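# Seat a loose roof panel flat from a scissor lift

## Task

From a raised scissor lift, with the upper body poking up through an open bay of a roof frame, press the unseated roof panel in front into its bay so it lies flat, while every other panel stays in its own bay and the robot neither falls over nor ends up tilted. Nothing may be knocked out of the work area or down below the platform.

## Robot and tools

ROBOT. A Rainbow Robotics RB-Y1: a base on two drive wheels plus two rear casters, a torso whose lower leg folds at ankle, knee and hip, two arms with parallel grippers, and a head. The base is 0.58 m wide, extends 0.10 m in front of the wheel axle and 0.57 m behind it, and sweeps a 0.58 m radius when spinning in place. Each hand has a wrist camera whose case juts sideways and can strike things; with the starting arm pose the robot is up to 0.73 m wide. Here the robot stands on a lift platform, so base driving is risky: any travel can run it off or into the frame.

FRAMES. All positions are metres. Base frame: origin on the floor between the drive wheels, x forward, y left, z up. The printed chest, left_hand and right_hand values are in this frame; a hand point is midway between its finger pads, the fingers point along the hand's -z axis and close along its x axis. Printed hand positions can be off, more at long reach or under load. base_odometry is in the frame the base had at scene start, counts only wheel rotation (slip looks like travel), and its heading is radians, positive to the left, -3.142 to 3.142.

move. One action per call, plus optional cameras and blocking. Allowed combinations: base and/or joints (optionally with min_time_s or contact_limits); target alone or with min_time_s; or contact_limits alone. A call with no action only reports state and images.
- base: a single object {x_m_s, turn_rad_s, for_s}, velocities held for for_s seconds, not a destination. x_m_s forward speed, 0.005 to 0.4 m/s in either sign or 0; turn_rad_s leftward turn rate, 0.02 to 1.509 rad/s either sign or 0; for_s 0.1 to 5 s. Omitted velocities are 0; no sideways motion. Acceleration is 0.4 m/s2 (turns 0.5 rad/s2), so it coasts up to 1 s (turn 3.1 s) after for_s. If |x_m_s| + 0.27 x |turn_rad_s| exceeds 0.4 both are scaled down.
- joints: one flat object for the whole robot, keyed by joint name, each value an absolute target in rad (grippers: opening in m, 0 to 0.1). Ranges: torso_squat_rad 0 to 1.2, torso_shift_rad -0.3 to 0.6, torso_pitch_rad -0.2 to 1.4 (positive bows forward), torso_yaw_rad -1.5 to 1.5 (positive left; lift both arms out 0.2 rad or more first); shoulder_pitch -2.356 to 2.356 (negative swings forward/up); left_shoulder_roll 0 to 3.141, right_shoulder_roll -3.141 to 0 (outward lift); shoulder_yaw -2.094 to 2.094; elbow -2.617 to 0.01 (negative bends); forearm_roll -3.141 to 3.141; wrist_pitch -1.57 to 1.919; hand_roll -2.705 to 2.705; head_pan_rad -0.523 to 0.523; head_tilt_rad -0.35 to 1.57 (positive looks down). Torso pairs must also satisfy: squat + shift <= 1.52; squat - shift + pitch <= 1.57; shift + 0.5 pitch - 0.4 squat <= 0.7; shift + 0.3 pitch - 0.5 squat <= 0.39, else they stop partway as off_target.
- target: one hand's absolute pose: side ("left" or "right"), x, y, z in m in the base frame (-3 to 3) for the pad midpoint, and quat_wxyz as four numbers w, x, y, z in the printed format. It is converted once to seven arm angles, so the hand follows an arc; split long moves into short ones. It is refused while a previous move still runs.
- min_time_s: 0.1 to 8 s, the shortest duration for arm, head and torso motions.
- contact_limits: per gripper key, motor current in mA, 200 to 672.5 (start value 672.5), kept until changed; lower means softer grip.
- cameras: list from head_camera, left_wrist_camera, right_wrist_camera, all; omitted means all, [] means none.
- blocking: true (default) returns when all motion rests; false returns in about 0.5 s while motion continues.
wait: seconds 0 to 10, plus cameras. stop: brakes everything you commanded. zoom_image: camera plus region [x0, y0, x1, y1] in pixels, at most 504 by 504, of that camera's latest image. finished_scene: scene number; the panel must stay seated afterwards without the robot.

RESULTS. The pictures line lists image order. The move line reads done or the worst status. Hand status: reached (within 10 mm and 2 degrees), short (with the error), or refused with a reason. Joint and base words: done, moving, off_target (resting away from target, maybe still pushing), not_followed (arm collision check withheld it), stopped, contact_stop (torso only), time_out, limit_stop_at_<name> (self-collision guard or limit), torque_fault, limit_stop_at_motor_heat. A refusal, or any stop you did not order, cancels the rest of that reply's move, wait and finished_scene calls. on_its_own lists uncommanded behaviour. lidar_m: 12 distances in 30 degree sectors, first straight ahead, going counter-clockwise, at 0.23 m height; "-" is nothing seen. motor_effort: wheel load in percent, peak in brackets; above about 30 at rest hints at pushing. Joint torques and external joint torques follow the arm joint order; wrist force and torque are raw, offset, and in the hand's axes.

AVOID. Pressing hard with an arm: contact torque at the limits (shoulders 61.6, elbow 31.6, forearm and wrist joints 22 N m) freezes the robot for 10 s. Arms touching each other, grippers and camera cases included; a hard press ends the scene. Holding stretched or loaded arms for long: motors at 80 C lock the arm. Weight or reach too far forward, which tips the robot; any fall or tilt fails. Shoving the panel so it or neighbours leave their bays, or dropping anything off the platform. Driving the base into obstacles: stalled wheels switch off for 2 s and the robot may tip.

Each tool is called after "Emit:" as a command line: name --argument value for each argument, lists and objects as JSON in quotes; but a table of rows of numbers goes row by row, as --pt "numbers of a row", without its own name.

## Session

Emit:
move --joints '{"head_pan_rad": 0.0, "head_tilt_rad": 0.4}'

Emit:
zoom_image --camera "head_camera" --region '[348, 350, 548, 504]'

Emit:
zoom_image --camera "head_camera" --region '[0, 80, 448, 280]'

Emit:
zoom_image --camera "head_camera" --region '[448, 80, 896, 280]'

Scene clock: 0.30 s.
Joint torques (N m): left_arm=[-5.89 8.76 4.86 6.39 -1.72 0.56 -0.18] | right_arm=[-4.95 -9.36 -6.71 6.3 1.26 0.51 0.13]
External joint torques (N m): left_arm=[-0.02 -1.08 -0.84 -0.61 -0.11 0.06 -0.16] | right_arm=[0.24 0.06 -1.71 0.02 -0.04 0.04 0.13]
Motor temperatures (°C): left_arm=[35 34 32 38 42 40 36] | right_arm=[32 39 35 39 37 35 36]
Wrist force (N): left_arm=[-1.3 -6.4 -6.3] | right_arm=[5.2 -3.3 3.4]
Wrist torque (N m): left_arm=[1.33 0.12 0.15] | right_arm=[0.45 0.32 0.12]
Wrist force, peak (N): left_arm=[-1.8 -6.7 -6.5] | right_arm=[5.2 -3.3 3.4]
move: done
base_odometry: x=+0.000 y=+0.000 heading=+0.000
lidar_m: 2.76 1.10 0.59 0.82 0.68 1.18 2.72 0.98 0.66 0.68 0.59 0.99
base_status: not commanded
joint_positions: torso_squat_rad=+0.350 torso_shift_rad=+0.000 torso_pitch_rad=+0.000 torso_yaw_rad=+0.000 left_shoulder_pitch_rad=-0.416 left_shoulder_roll_rad=+1.816 left_shoulder_yaw_rad=+0.562 left_elbow_rad=-2.568 left_forearm_roll_rad=-1.523 left_wrist_pitch_rad=-1.474 left_hand_roll_rad=-0.343 left_gripper_m=+0.101 right_shoulder_pitch_rad=-0.449 right_shoulder_roll_rad=-1.810 right_shoulder_yaw_rad=-0.532 right_elbow_rad=-2.568 right_forearm_roll_rad=+1.524 right_wrist_pitch_rad=-1.481 right_hand_roll_rad=+0.342 right_gripper_m=+0.099 head_pan_rad=+0.000 head_tilt_rad=+0.400
joint_status: all done
wheel_motors_off: 0
motor_effort: left_wheel=+0(1) right_wheel=+1(2)
chest: x=-0.2280 y=-0.0003 z=+1.2475 quat_wxyz=(+1.000, +0.000, +0.000, +0.000) (m; base frame)
left_hand: x=+0.0753 y=+0.2497 z=+1.3732 quat_wxyz=(-0.626, +0.330, +0.330, -0.625) (m; base frame)
right_hand: x=+0.0753 y=-0.2503 z=+1.3727 quat_wxyz=(-0.625, -0.330, +0.330, +0.626) (m; base frame)
pictures: head_camera, left_wrist_camera, right_wrist_camera
camera_calibration:
left_wrist_camera: T_world_to_cam=[[-0.0208517, 0.999669, 0.015099, -0.27076], [0.100818, -0.0129228, 0.994821, -1.34281], [0.994686, 0.0222659, -0.100515, 0.13298], [0, 0, 0, 1]] pos_world=[-0.00253994, 0.250356, 1.35331]
right_wrist_camera: T_world_to_cam=[[0.0146418, 0.999755, -0.0166087, 0.274887], [0.139161, 0.0144114, 0.990165, -1.33314], [0.990162, -0.0168091, -0.138916, 0.187463], [0, 0, 0, 1]] pos_world=[-0.00412251, -0.252456, 1.35063]

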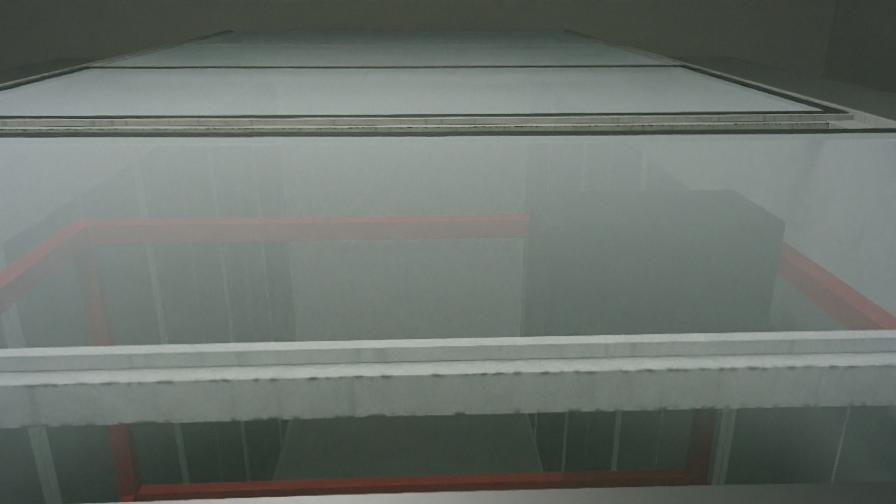

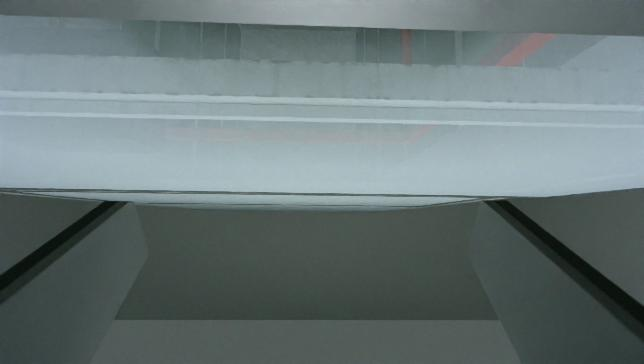

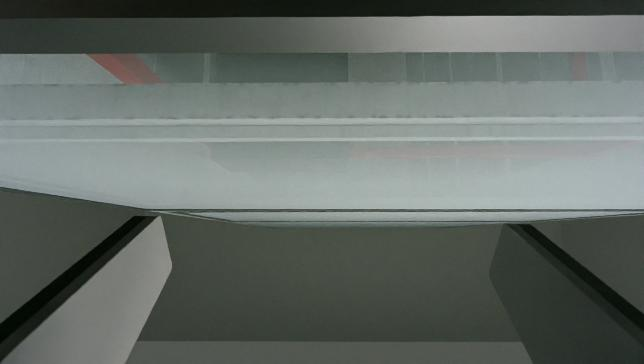

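Scaled by 2.520 from the camera's 896x504 image, which has a finer 1280x720 frame.

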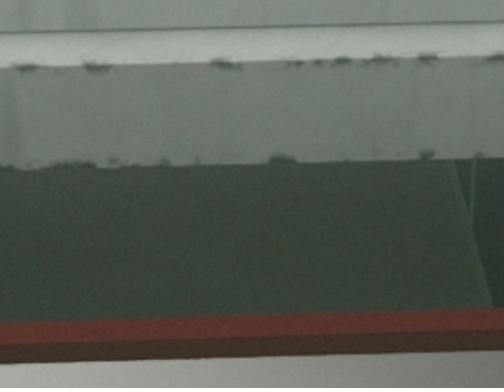

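Scaled by 1.125 from the camera's 896x504 image, which has a finer 1280x720 frame.

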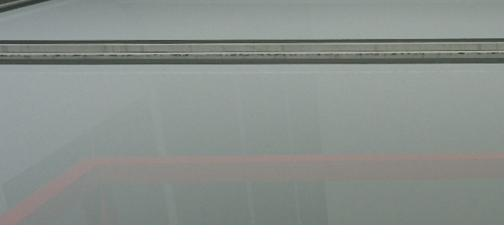

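Scaled by 1.125 from the camera's 896x504 image, which has a finer 1280x720 frame.

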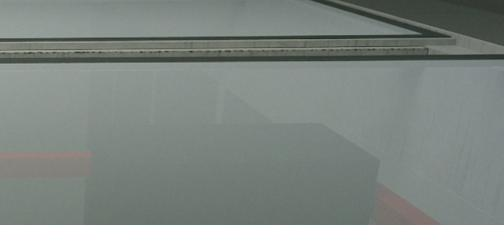

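Emit:
move --joints '{"head_pan_rad": 0.0, "head_tilt_rad": 0.6, "left_gripper_m": 0.0, "right_gripper_m": 0.0}' --cameras '["head_camera"]'

Emit:
zoom_image --camera "head_camera" --region '[348, 220, 548, 420]'

Emit:
zoom_image --camera "head_camera" --region '[0, 260, 200, 460]'

Emit:
zoom_image --camera "head_camera" --region '[696, 220, 896, 420]'

Emit:
move --joints '{"torso_squat_rad": 0.0}'

Emit:
zoom_image --camera "head_camera" --region '[348, 220, 548, 420]'

Emit:
zoom_image --camera "head_camera" --region '[348, 380, 548, 504]'

Scene clock: 2.47 s.
Joint torques (N m): left_arm=[-5.87 8.71 5.09 6.61 -1.71 0.61 -0.2] | right_arm=[-4.72 -9.58 -6.59 6.4 1.35 0.38 0.2]
External joint torques (N m): left_arm=[-0.01 -1.13 -0.61 -0.4 -0.1 0.12 -0.19] | right_arm=[0.47 -0.16 -1.6 0.12 0.05 -0.09 0.2]
Motor temperatures (°C): left_arm=[35 34 32 38 42 40 36] | right_arm=[32 39 35 39 37 35 36]
Wrist force (N): left_arm=[-1.3 -6.4 -6.4] | right_arm=[5.0 -3.1 3.1]
Wrist torque (N m): left_arm=[1.33 0.13 0.15] | right_arm=[0.43 0.29 0.12]
Wrist force, peak (N): left_arm=[-1.5 -6.8 -6.7] | right_arm=[5.4 -3.1 3.2]
move: done
base_odometry: x=+0.000 y=+0.000 heading=+0.000
lidar_m: 2.75 1.11 0.57 0.82 0.68 1.18 2.73 0.98 0.66 0.68 0.60 1.00
base_status: not commanded
joint_positions: torso_squat_rad=+0.350 torso_shift_rad=+0.000 torso_pitch_rad=+0.000 torso_yaw_rad=+0.000 left_shoulder_pitch_rad=-0.416 left_shoulder_roll_rad=+1.816 left_shoulder_yaw_rad=+0.562 left_elbow_rad=-2.568 left_forearm_roll_rad=-1.523 left_wrist_pitch_rad=-1.474 left_hand_roll_rad=-0.343 left_gripper_m=+0.001 right_shoulder_pitch_rad=-0.449 right_shoulder_roll_rad=-1.810 right_shoulder_yaw_rad=-0.532 right_elbow_rad=-2.568 right_forearm_roll_rad=+1.524 right_wrist_pitch_rad=-1.481 right_hand_roll_rad=+0.342 right_gripper_m=+0.000 head_pan_rad=+0.000 head_tilt_rad=+0.600
joint_status: all done
wheel_motors_off: 0
motor_effort: left_wheel=+0(1) right_wheel=+2(4)
chest: x=-0.2280 y=-0.0003 z=+1.2475 quat_wxyz=(+1.000, +0.000, +0.000, +0.000) (m; base frame)
left_hand: x=+0.0753 y=+0.2497 z=+1.3732 quat_wxyz=(-0.626, +0.330, +0.330, -0.625) (m; base frame)
right_hand: x=+0.0753 y=-0.2503 z=+1.3727 quat_wxyz=(-0.625, -0.330, +0.330, +0.626) (m; base frame)
pictures: head_camera
camera_calibration:
head_camera: T_world_to_cam=[[-0.0414074, -0.998963, 0.018926, -0.040095], [-0.527726, 0.00578208, -0.849395, 1.17802], [0.848405, -0.045159, -0.527418, 0.876415], [0, 0, 0, 1]] pos_world=[-0.123543, -0.00728678, 1.4636]

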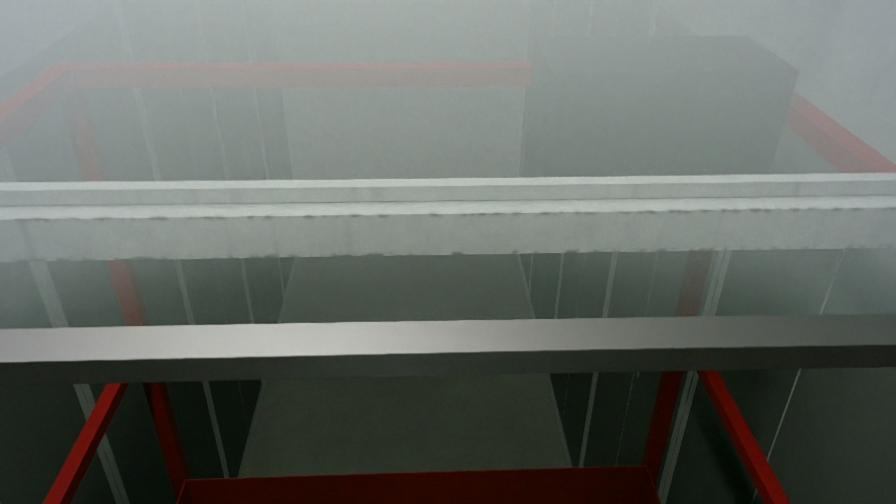

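Scaled by 2.520 from the camera's 896x504 image, which has a finer 1280x720 frame.

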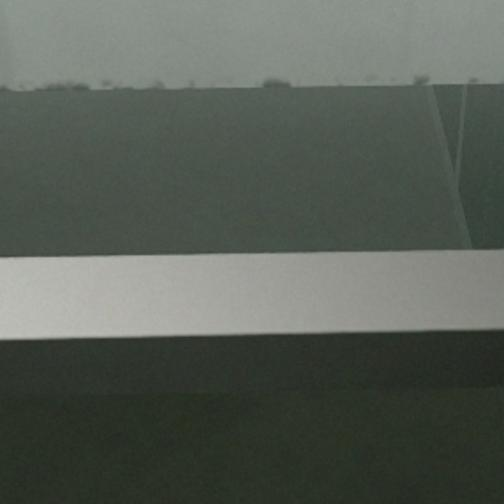

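Scaled by 2.520 from the camera's 896x504 image, which has a finer 1280x720 frame.

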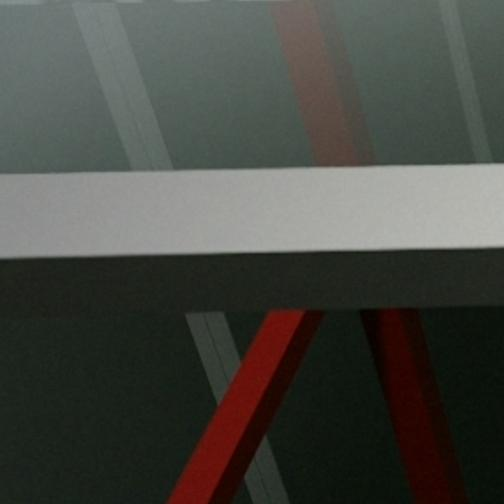

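Scaled by 2.520 from the camera's 896x504 image, which has a finer 1280x720 frame.

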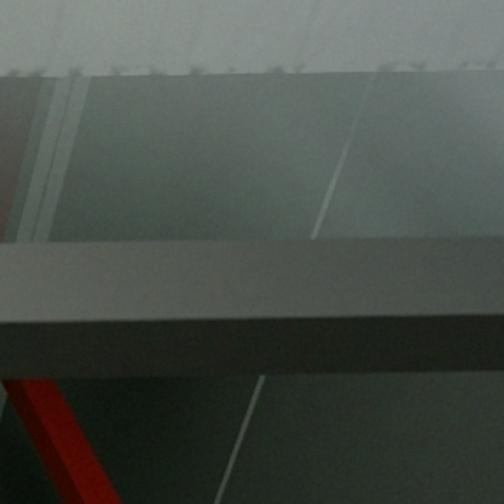

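Scene clock: 4.47 s.
Joint torques (N m): left_arm=[-6.14 8.6 5.18 6.5 -1.54 0.56 -0.22] | right_arm=[-4.87 -9.48 -6.66 6.24 1.29 0.59 0.07]
External joint torques (N m): left_arm=[-0.27 -1.24 -0.52 -0.51 0.07 0.07 -0.21] | right_arm=[0.32 -0.06 -1.67 -0.04 -0.01 0.12 0.06]
Motor temperatures (°C): left_arm=[35 34 32 38 42 40 36] | right_arm=[32 39 35 39 37 35 36]
Wrist force (N): left_arm=[-1.5 -6.3 -6.2] | right_arm=[5.0 -2.9 3.2]
Wrist torque (N m): left_arm=[1.30 0.10 0.16] | right_arm=[0.40 0.29 0.12]
Wrist force, peak (N): left_arm=[-1.2 -6.6 -6.8] | right_arm=[5.0 -3.4 3.3]
move: done
base_odometry: x=+0.000 y=+0.000 heading=+0.000
lidar_m: 2.76 1.12 0.60 0.83 0.66 1.16 2.73 0.98 0.65 0.68 0.59 1.00
base_status: not commanded
joint_positions: torso_squat_rad=+0.000 torso_shift_rad=+0.000 torso_pitch_rad=+0.000 torso_yaw_rad=+0.000 left_shoulder_pitch_rad=-0.416 left_shoulder_roll_rad=+1.816 left_shoulder_yaw_rad=+0.562 left_elbow_rad=-2.568 left_forearm_roll_rad=-1.523 left_wrist_pitch_rad=-1.474 left_hand_roll_rad=-0.343 left_gripper_m=+0.001 right_shoulder_pitch_rad=-0.449 right_shoulder_roll_rad=-1.810 right_shoulder_yaw_rad=-0.532 right_elbow_rad=-2.568 right_forearm_roll_rad=+1.524 right_wrist_pitch_rad=-1.481 right_hand_roll_rad=+0.342 right_gripper_m=+0.000 head_pan_rad=+0.000 head_tilt_rad=+0.600
joint_status: all done
wheel_motors_off: 0
motor_effort: left_wheel=+0(1) right_wheel=+1(4)
chest: x=-0.2279 y=-0.0003 z=+1.2899 quat_wxyz=(+1.000, +0.000, +0.000, +0.000) (m; base frame)
left_hand: x=+0.0753 y=+0.2497 z=+1.4156 quat_wxyz=(-0.626, +0.330, +0.330, -0.625) (m; base frame)
right_hand: x=+0.0753 y=-0.2504 z=+1.4151 quat_wxyz=(-0.625, -0.330, +0.330, +0.626) (m; base frame)
pictures: head_camera, left_wrist_camera, right_wrist_camera
camera_calibration:
head_camera: T_world_to_cam=[[-0.0414038, -0.998963, 0.0189359, -0.0409077], [-0.527844, 0.00577803, -0.849322, 1.21396], [0.848332, -0.0451603, -0.527535, 0.898861], [0, 0, 0, 1]] pos_world=[-0.123443, -0.00728678, 1.506]
left_wrist_camera: T_world_to_cam=[[-0.0208484, 0.999669, 0.0151009, -0.271401], [0.101016, -0.0129207, 0.994801, -1.38498], [0.994666, 0.0222655, -0.100713, 0.137419], [0, 0, 0, 1]] pos_world=[-0.00243994, 0.250356, 1.39571]
right_wrist_camera: T_world_to_cam=[[0.0146385, 0.999755, -0.016611, 0.275594], [0.139357, 0.0144108, 0.990137, -1.37508], [0.990134, -0.016809, -0.139112, 0.193626], [0, 0, 0, 1]] pos_world=[-0.0041226, -0.252456, 1.39303]

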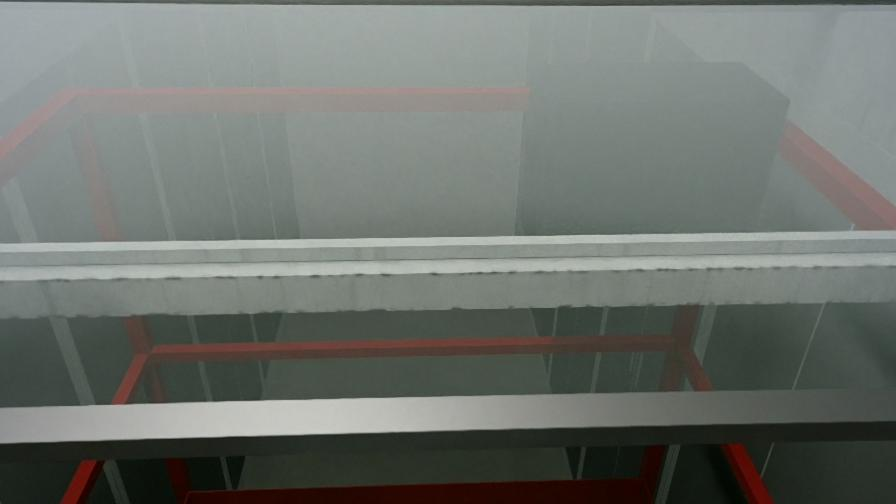

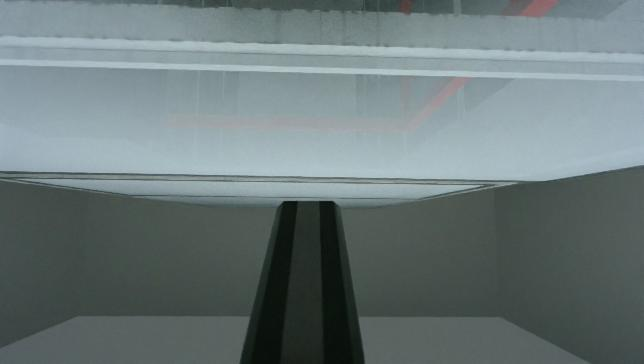

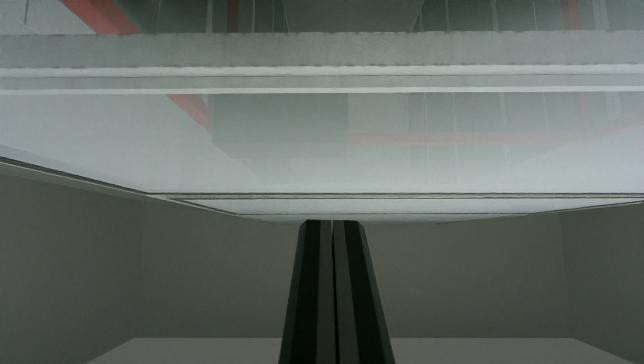

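Scaled by 2.520 from the camera's 896x504 image, which has a finer 1280x720 frame.

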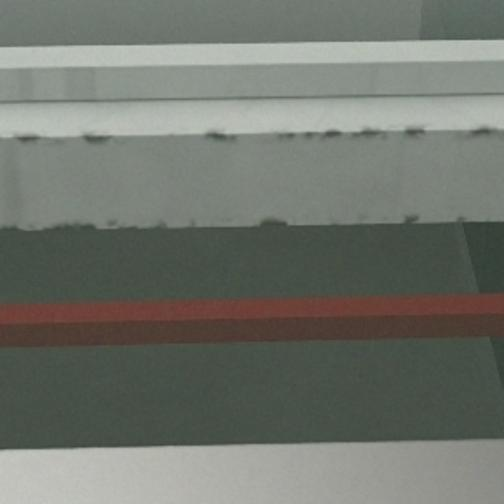

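Scaled by 2.520 from the camera's 896x504 image, which has a finer 1280x720 frame.

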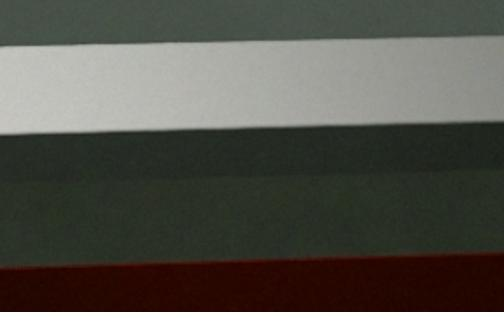

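Emit:
move --joints '{"head_tilt_rad": 0.3}' --cameras '["head_camera"]'

Emit:
zoom_image --camera "head_camera" --region '[348, 190, 548, 290]'

Emit:
move --joints '{"head_tilt_rad": 0.4, "head_pan_rad": 0.5}' --cameras '["head_camera"]'

Emit:
zoom_image --camera "head_camera" --region '[250, 80, 450, 200]'

Emit:
move --joints '{"head_tilt_rad": 0.4, "head_pan_rad": -0.5}' --cameras '["head_camera"]'

Emit:
zoom_image --camera "head_camera" --region '[400, 80, 600, 200]'

Scene clock: 6.13 s.
Joint torques (N m): left_arm=[-6.43 9.12 5.03 6.51 -1.54 0.51 -0.17] | right_arm=[-4.78 -9.98 -6.81 6.35 1.2 0.57 0.13]
External joint torques (N m): left_arm=[-0.56 -0.72 -0.67 -0.5 0.07 0.02 -0.16] | right_arm=[0.41 -0.55 -1.81 0.08 -0.1 0.1 0.12]
Motor temperatures (°C): left_arm=[35 34 32 38 42 40 36] | right_arm=[32 39 35 39 37 35 36]
Wrist force (N): left_arm=[-1.1 -6.3 -6.2] | right_arm=[5.0 -3.0 3.2]
Wrist torque (N m): left_arm=[1.32 0.14 0.16] | right_arm=[0.42 0.30 0.12]
Wrist force, peak (N): left_arm=[-1.4 -6.7 -6.6] | right_arm=[5.2 -3.1 3.4]
move: done
base_odometry: x=+0.000 y=+0.000 heading=+0.000
lidar_m: 2.75 1.13 0.60 0.82 0.68 1.18 2.76 0.99 0.66 0.68 0.59 0.98
base_status: not commanded
joint_positions: torso_squat_rad=+0.000 torso_shift_rad=+0.000 torso_pitch_rad=+0.000 torso_yaw_rad=+0.000 left_shoulder_pitch_rad=-0.416 left_shoulder_roll_rad=+1.816 left_shoulder_yaw_rad=+0.562 left_elbow_rad=-2.568 left_forearm_roll_rad=-1.523 left_wrist_pitch_rad=-1.474 left_hand_roll_rad=-0.343 left_gripper_m=+0.001 right_shoulder_pitch_rad=-0.449 right_shoulder_roll_rad=-1.810 right_shoulder_yaw_rad=-0.532 right_elbow_rad=-2.568 right_forearm_roll_rad=+1.524 right_wrist_pitch_rad=-1.481 right_hand_roll_rad=+0.342 right_gripper_m=+0.000 head_pan_rad=+0.000 head_tilt_rad=+0.300
joint_status: all done
wheel_motors_off: 0
motor_effort: left_wheel=+0(1) right_wheel=+0(4)
chest: x=-0.2279 y=-0.0003 z=+1.2899 quat_wxyz=(+1.000, +0.000, +0.000, +0.000) (m; base frame)
left_hand: x=+0.0753 y=+0.2497 z=+1.4156 quat_wxyz=(-0.626, +0.330, +0.330, -0.625) (m; base frame)
right_hand: x=+0.0753 y=-0.2504 z=+1.4151 quat_wxyz=(-0.625, -0.330, +0.330, +0.626) (m; base frame)
pictures: head_camera
camera_calibration:
head_camera: T_world_to_cam=[[-0.0452478, -0.998959, 0.00587705, -0.0223327], [-0.253279, 0.00578104, -0.967376, 1.44638], [0.966334, -0.0452602, -0.253277, 0.514449], [0, 0, 0, 1]] pos_world=[-0.131803, -0.00738692, 1.52962]

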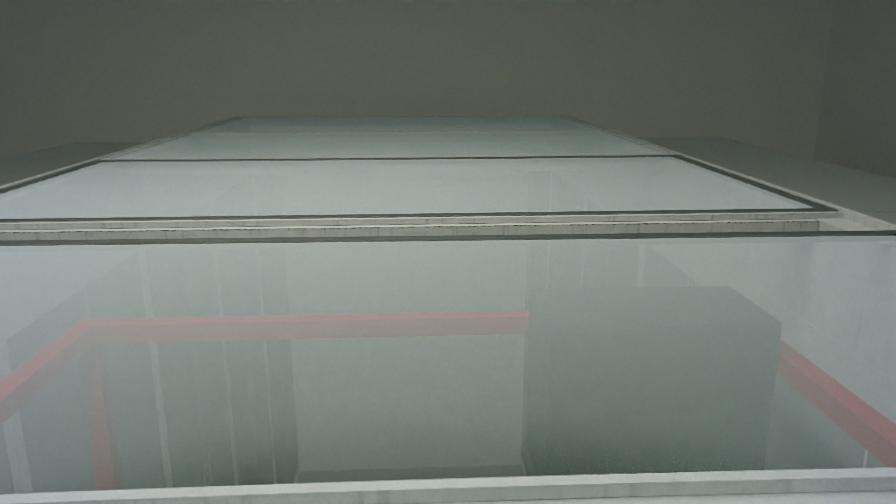

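Scaled by 2.520 from the camera's 896x504 image, which has a finer 1280x720 frame.

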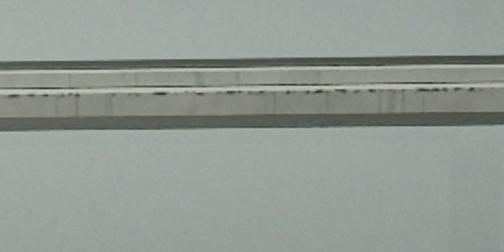

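Scene clock: 7.13 s.
Joint torques (N m): left_arm=[-6 8.56 4.98 6.6 -1.59 0.4 -0.05] | right_arm=[-4.65 -9.69 -6.65 6.26 1.21 0.55 0.1]
External joint torques (N m): left_arm=[-0.14 -1.28 -0.71 -0.4 0.02 -0.09 -0.04] | right_arm=[0.54 -0.27 -1.66 -0.02 -0.09 0.07 0.09]
Motor temperatures (°C): left_arm=[35 34 32 38 42 40 36] | right_arm=[32 39 35 39 37 35 36]
Wrist force (N): left_arm=[-1.6 -6.1 -6.3] | right_arm=[5.1 -3.0 3.5]
Wrist torque (N m): left_arm=[1.30 0.09 0.15] | right_arm=[0.41 0.30 0.13]
Wrist force, peak (N): left_arm=[-1.5 -6.5 -6.8] | right_arm=[5.1 -3.0 3.6]
move: done
base_odometry: x=+0.000 y=+0.000 heading=+0.000
lidar_m: 2.76 1.12 0.59 0.82 0.68 1.16 2.73 0.99 0.65 0.69 0.60 1.00
base_status: not commanded
joint_positions: torso_squat_rad=+0.000 torso_shift_rad=+0.000 torso_pitch_rad=+0.000 torso_yaw_rad=+0.000 left_shoulder_pitch_rad=-0.416 left_shoulder_roll_rad=+1.816 left_shoulder_yaw_rad=+0.562 left_elbow_rad=-2.568 left_forearm_roll_rad=-1.523 left_wrist_pitch_rad=-1.474 left_hand_roll_rad=-0.343 left_gripper_m=+0.001 right_shoulder_pitch_rad=-0.449 right_shoulder_roll_rad=-1.810 right_shoulder_yaw_rad=-0.532 right_elbow_rad=-2.568 right_forearm_roll_rad=+1.524 right_wrist_pitch_rad=-1.481 right_hand_roll_rad=+0.342 right_gripper_m=+0.000 head_pan_rad=+0.500 head_tilt_rad=+0.400
joint_status: all done
wheel_motors_off: 0
motor_effort: left_wheel=-1(1) right_wheel=-1(3)
chest: x=-0.2279 y=-0.0003 z=+1.2899 quat_wxyz=(+1.000, +0.000, +0.000, +0.000) (m; base frame)
left_hand: x=+0.0753 y=+0.2497 z=+1.4156 quat_wxyz=(-0.626, +0.330, +0.330, -0.625) (m; base frame)
right_hand: x=+0.0753 y=-0.2504 z=+1.4151 quat_wxyz=(-0.625, -0.330, +0.330, +0.626) (m; base frame)
pictures: head_camera
camera_calibration:
head_camera: T_world_to_cam=[[0.439932, -0.897972, 0.0103216, 0.0710294], [-0.308438, -0.161884, -0.937368, 1.39021], [0.843401, 0.409195, -0.348187, 0.63076], [0, 0, 0, 1]] pos_world=[-0.134437, 0.0307314, 1.52203]

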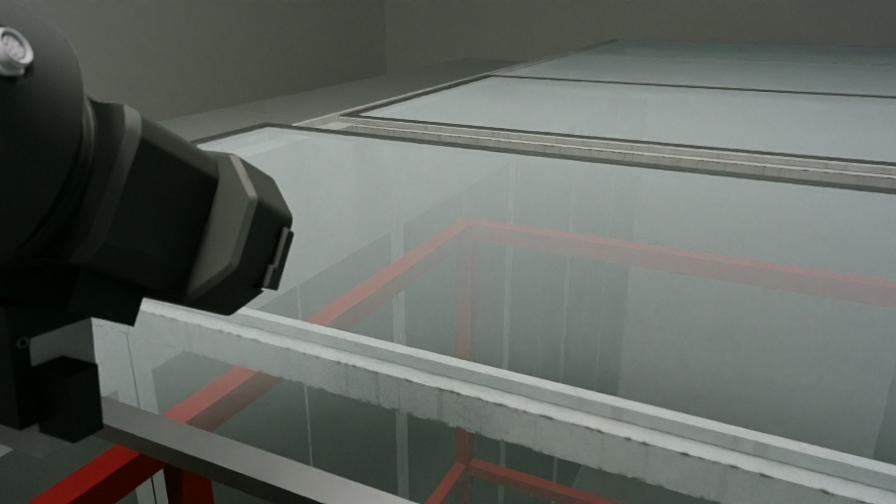

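Scaled by 2.520 from the camera's 896x504 image, which has a finer 1280x720 frame.

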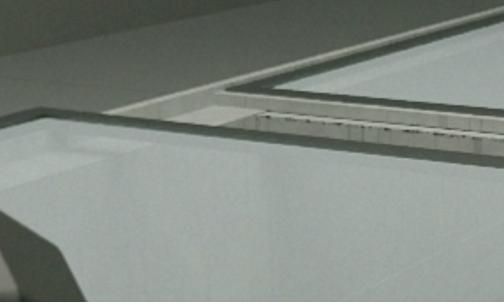

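Scene clock: 8.47 s.
Joint torques (N m): left_arm=[-6.02 8.61 4.97 6.51 -1.61 0.49 -0.24] | right_arm=[-4.52 -9.65 -6.71 6.54 1.25 0.55 0.01]
External joint torques (N m): left_arm=[-0.15 -1.23 -0.73 -0.5 0 0 -0.22] | right_arm=[0.67 -0.23 -1.72 0.26 -0.05 0.08 0]
Motor temperatures (°C): left_arm=[35 34 32 39 42 40 36] | right_arm=[32 39 35 39 37 35 36]
Wrist force (N): left_arm=[-1.6 -6.2 -6.5] | right_arm=[4.8 -3.0 3.5]
Wrist torque (N m): left_arm=[1.30 0.08 0.14] | right_arm=[0.41 0.26 0.12]
Wrist force, peak (N): left_arm=[-1.2 -6.5 -6.9] | right_arm=[5.1 -3.1 3.4]
move: done
base_odometry: x=+0.000 y=+0.000 heading=+0.000
lidar_m: 2.75 1.12 0.59 0.82 0.67 1.17 2.72 0.99 0.66 0.68 0.60 0.99
base_status: not commanded
joint_positions: torso_squat_rad=+0.000 torso_shift_rad=+0.000 torso_pitch_rad=+0.000 torso_yaw_rad=+0.000 left_shoulder_pitch_rad=-0.416 left_shoulder_roll_rad=+1.816 left_shoulder_yaw_rad=+0.562 left_elbow_rad=-2.568 left_forearm_roll_rad=-1.523 left_wrist_pitch_rad=-1.474 left_hand_roll_rad=-0.343 left_gripper_m=+0.001 right_shoulder_pitch_rad=-0.449 right_shoulder_roll_rad=-1.810 right_shoulder_yaw_rad=-0.532 right_elbow_rad=-2.568 right_forearm_roll_rad=+1.524 right_wrist_pitch_rad=-1.481 right_hand_roll_rad=+0.342 right_gripper_m=+0.000 head_pan_rad=-0.500 head_tilt_rad=+0.400
joint_status: all done
wheel_motors_off: 0
motor_effort: left_wheel=+0(1) right_wheel=+2(3)
chest: x=-0.2279 y=-0.0003 z=+1.2899 quat_wxyz=(+1.000, +0.000, +0.000, +0.000) (m; base frame)
left_hand: x=+0.0753 y=+0.2497 z=+1.4156 quat_wxyz=(-0.626, +0.330, +0.330, -0.625) (m; base frame)
right_hand: x=+0.0753 y=-0.2504 z=+1.4151 quat_wxyz=(-0.625, -0.330, +0.330, +0.626) (m; base frame)
pictures: head_camera
camera_calibration:
head_camera: T_world_to_cam=[[-0.517849, -0.855408, 0.010458, -0.126341], [-0.303371, 0.172197, -0.937184, 1.39113], [0.799874, -0.488493, -0.348678, 0.622245], [0, 0, 0, 1]] pos_world=[-0.141115, -0.0436595, 1.52203]

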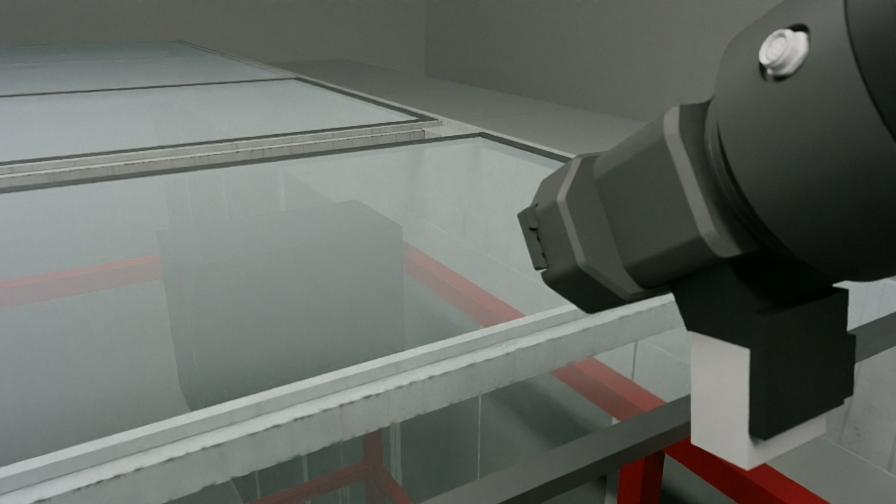

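Scaled by 2.520 from the camera's 896x504 image, which has a finer 1280x720 frame.

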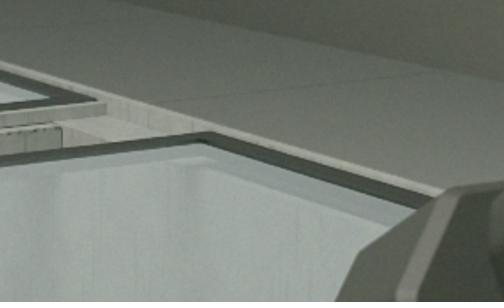

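Emit:
move --joints '{"torso_yaw_rad": 0.6, "head_tilt_rad": 0.4, "head_pan_rad": 0.0}' --cameras '["head_camera"]'

Emit:
zoom_image --camera "head_camera" --region '[448, 60, 896, 312]'

Emit:
zoom_image --camera "head_camera" --region '[0, 150, 448, 402]'

Scene clock: 11.33 s.
Joint torques (N m): left_arm=[-6.34 8.94 4.86 6.45 -1.56 0.48 -0.15] | right_arm=[-4.48 -9.88 -6.69 6.45 1.14 0.67 0.1]
External joint torques (N m): left_arm=[-0.47 -0.9 -0.83 -0.56 0.05 -0.01 -0.14] | right_arm=[0.71 -0.46 -1.7 0.16 -0.16 0.2 0.09]
Motor temperatures (°C): left_arm=[35 34 32 39 42 40 36] | right_arm=[32 39 35 39 37 35 36]
Wrist force (N): left_arm=[-1.3 -6.1 -6.6] | right_arm=[5.2 -3.0 3.3]
Wrist torque (N m): left_arm=[1.29 0.12 0.16] | right_arm=[0.42 0.32 0.11]
Wrist force, peak (N): left_arm=[-1.5 -6.9 -6.7] | right_arm=[5.3 -3.0 3.6]
move: done
base_odometry: x=+0.000 y=+0.000 heading=+0.000
lidar_m: 2.76 1.11 0.60 0.81 0.68 1.18 2.73 0.99 0.66 0.67 0.59 1.00
base_status: not commanded
joint_positions: torso_squat_rad=+0.000 torso_shift_rad=+0.000 torso_pitch_rad=+0.000 torso_yaw_rad=+0.600 left_shoulder_pitch_rad=-0.416 left_shoulder_roll_rad=+1.816 left_shoulder_yaw_rad=+0.562 left_elbow_rad=-2.568 left_forearm_roll_rad=-1.523 left_wrist_pitch_rad=-1.474 left_hand_roll_rad=-0.343 left_gripper_m=+0.001 right_shoulder_pitch_rad=-0.449 right_shoulder_roll_rad=-1.810 right_shoulder_yaw_rad=-0.532 right_elbow_rad=-2.568 right_forearm_roll_rad=+1.524 right_wrist_pitch_rad=-1.481 right_hand_roll_rad=+0.342 right_gripper_m=+0.000 head_pan_rad=+0.000 head_tilt_rad=+0.400
joint_status: all done
wheel_motors_off: 0
motor_effort: left_wheel=+0(1) right_wheel=-1(5)
chest: x=-0.2279 y=-0.0003 z=+1.2899 quat_wxyz=(+0.955, +0.000, +0.000, +0.296) (m; base frame)
left_hand: x=-0.1188 y=+0.3772 z=+1.4157 quat_wxyz=(-0.413, +0.217, +0.413, -0.782) (m; base frame)
right_hand: x=+0.1635 y=-0.0354 z=+1.4152 quat_wxyz=(-0.782, -0.413, +0.217, +0.413) (m; base frame)
pictures: head_camera
camera_calibration:
head_camera: T_world_to_cam=[[0.527387, -0.849562, 0.0103447, 0.10163], [-0.290635, -0.191834, -0.937407, 1.39528], [0.79837, 0.49137, -0.348083, 0.618343], [0, 0, 0, 1]] pos_world=[-0.141747, 0.0501676, 1.52213]

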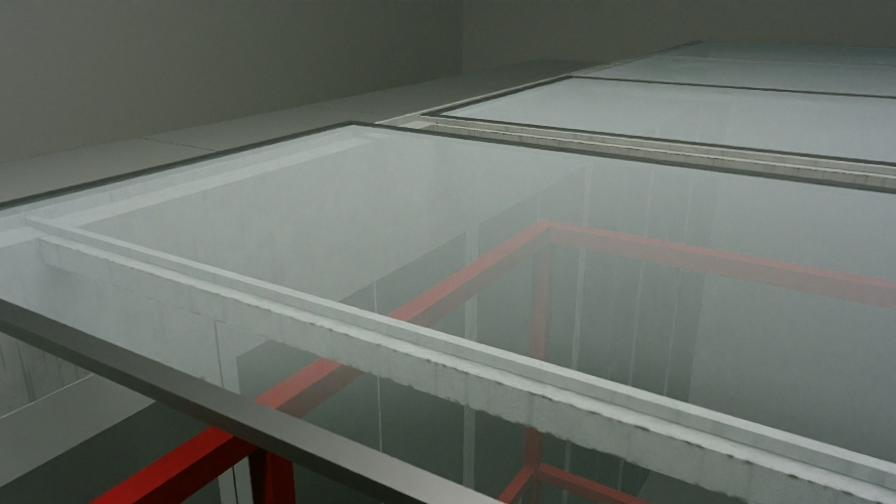

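Scaled by 1.125 from the camera's 896x504 image, which has a finer 1280x720 frame.

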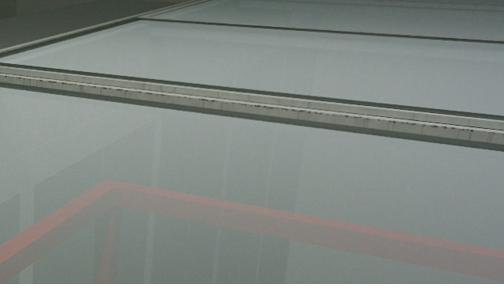

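Scaled by 1.125 from the camera's 896x504 image, which has a finer 1280x720 frame.

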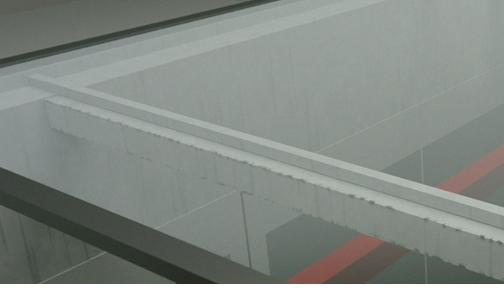

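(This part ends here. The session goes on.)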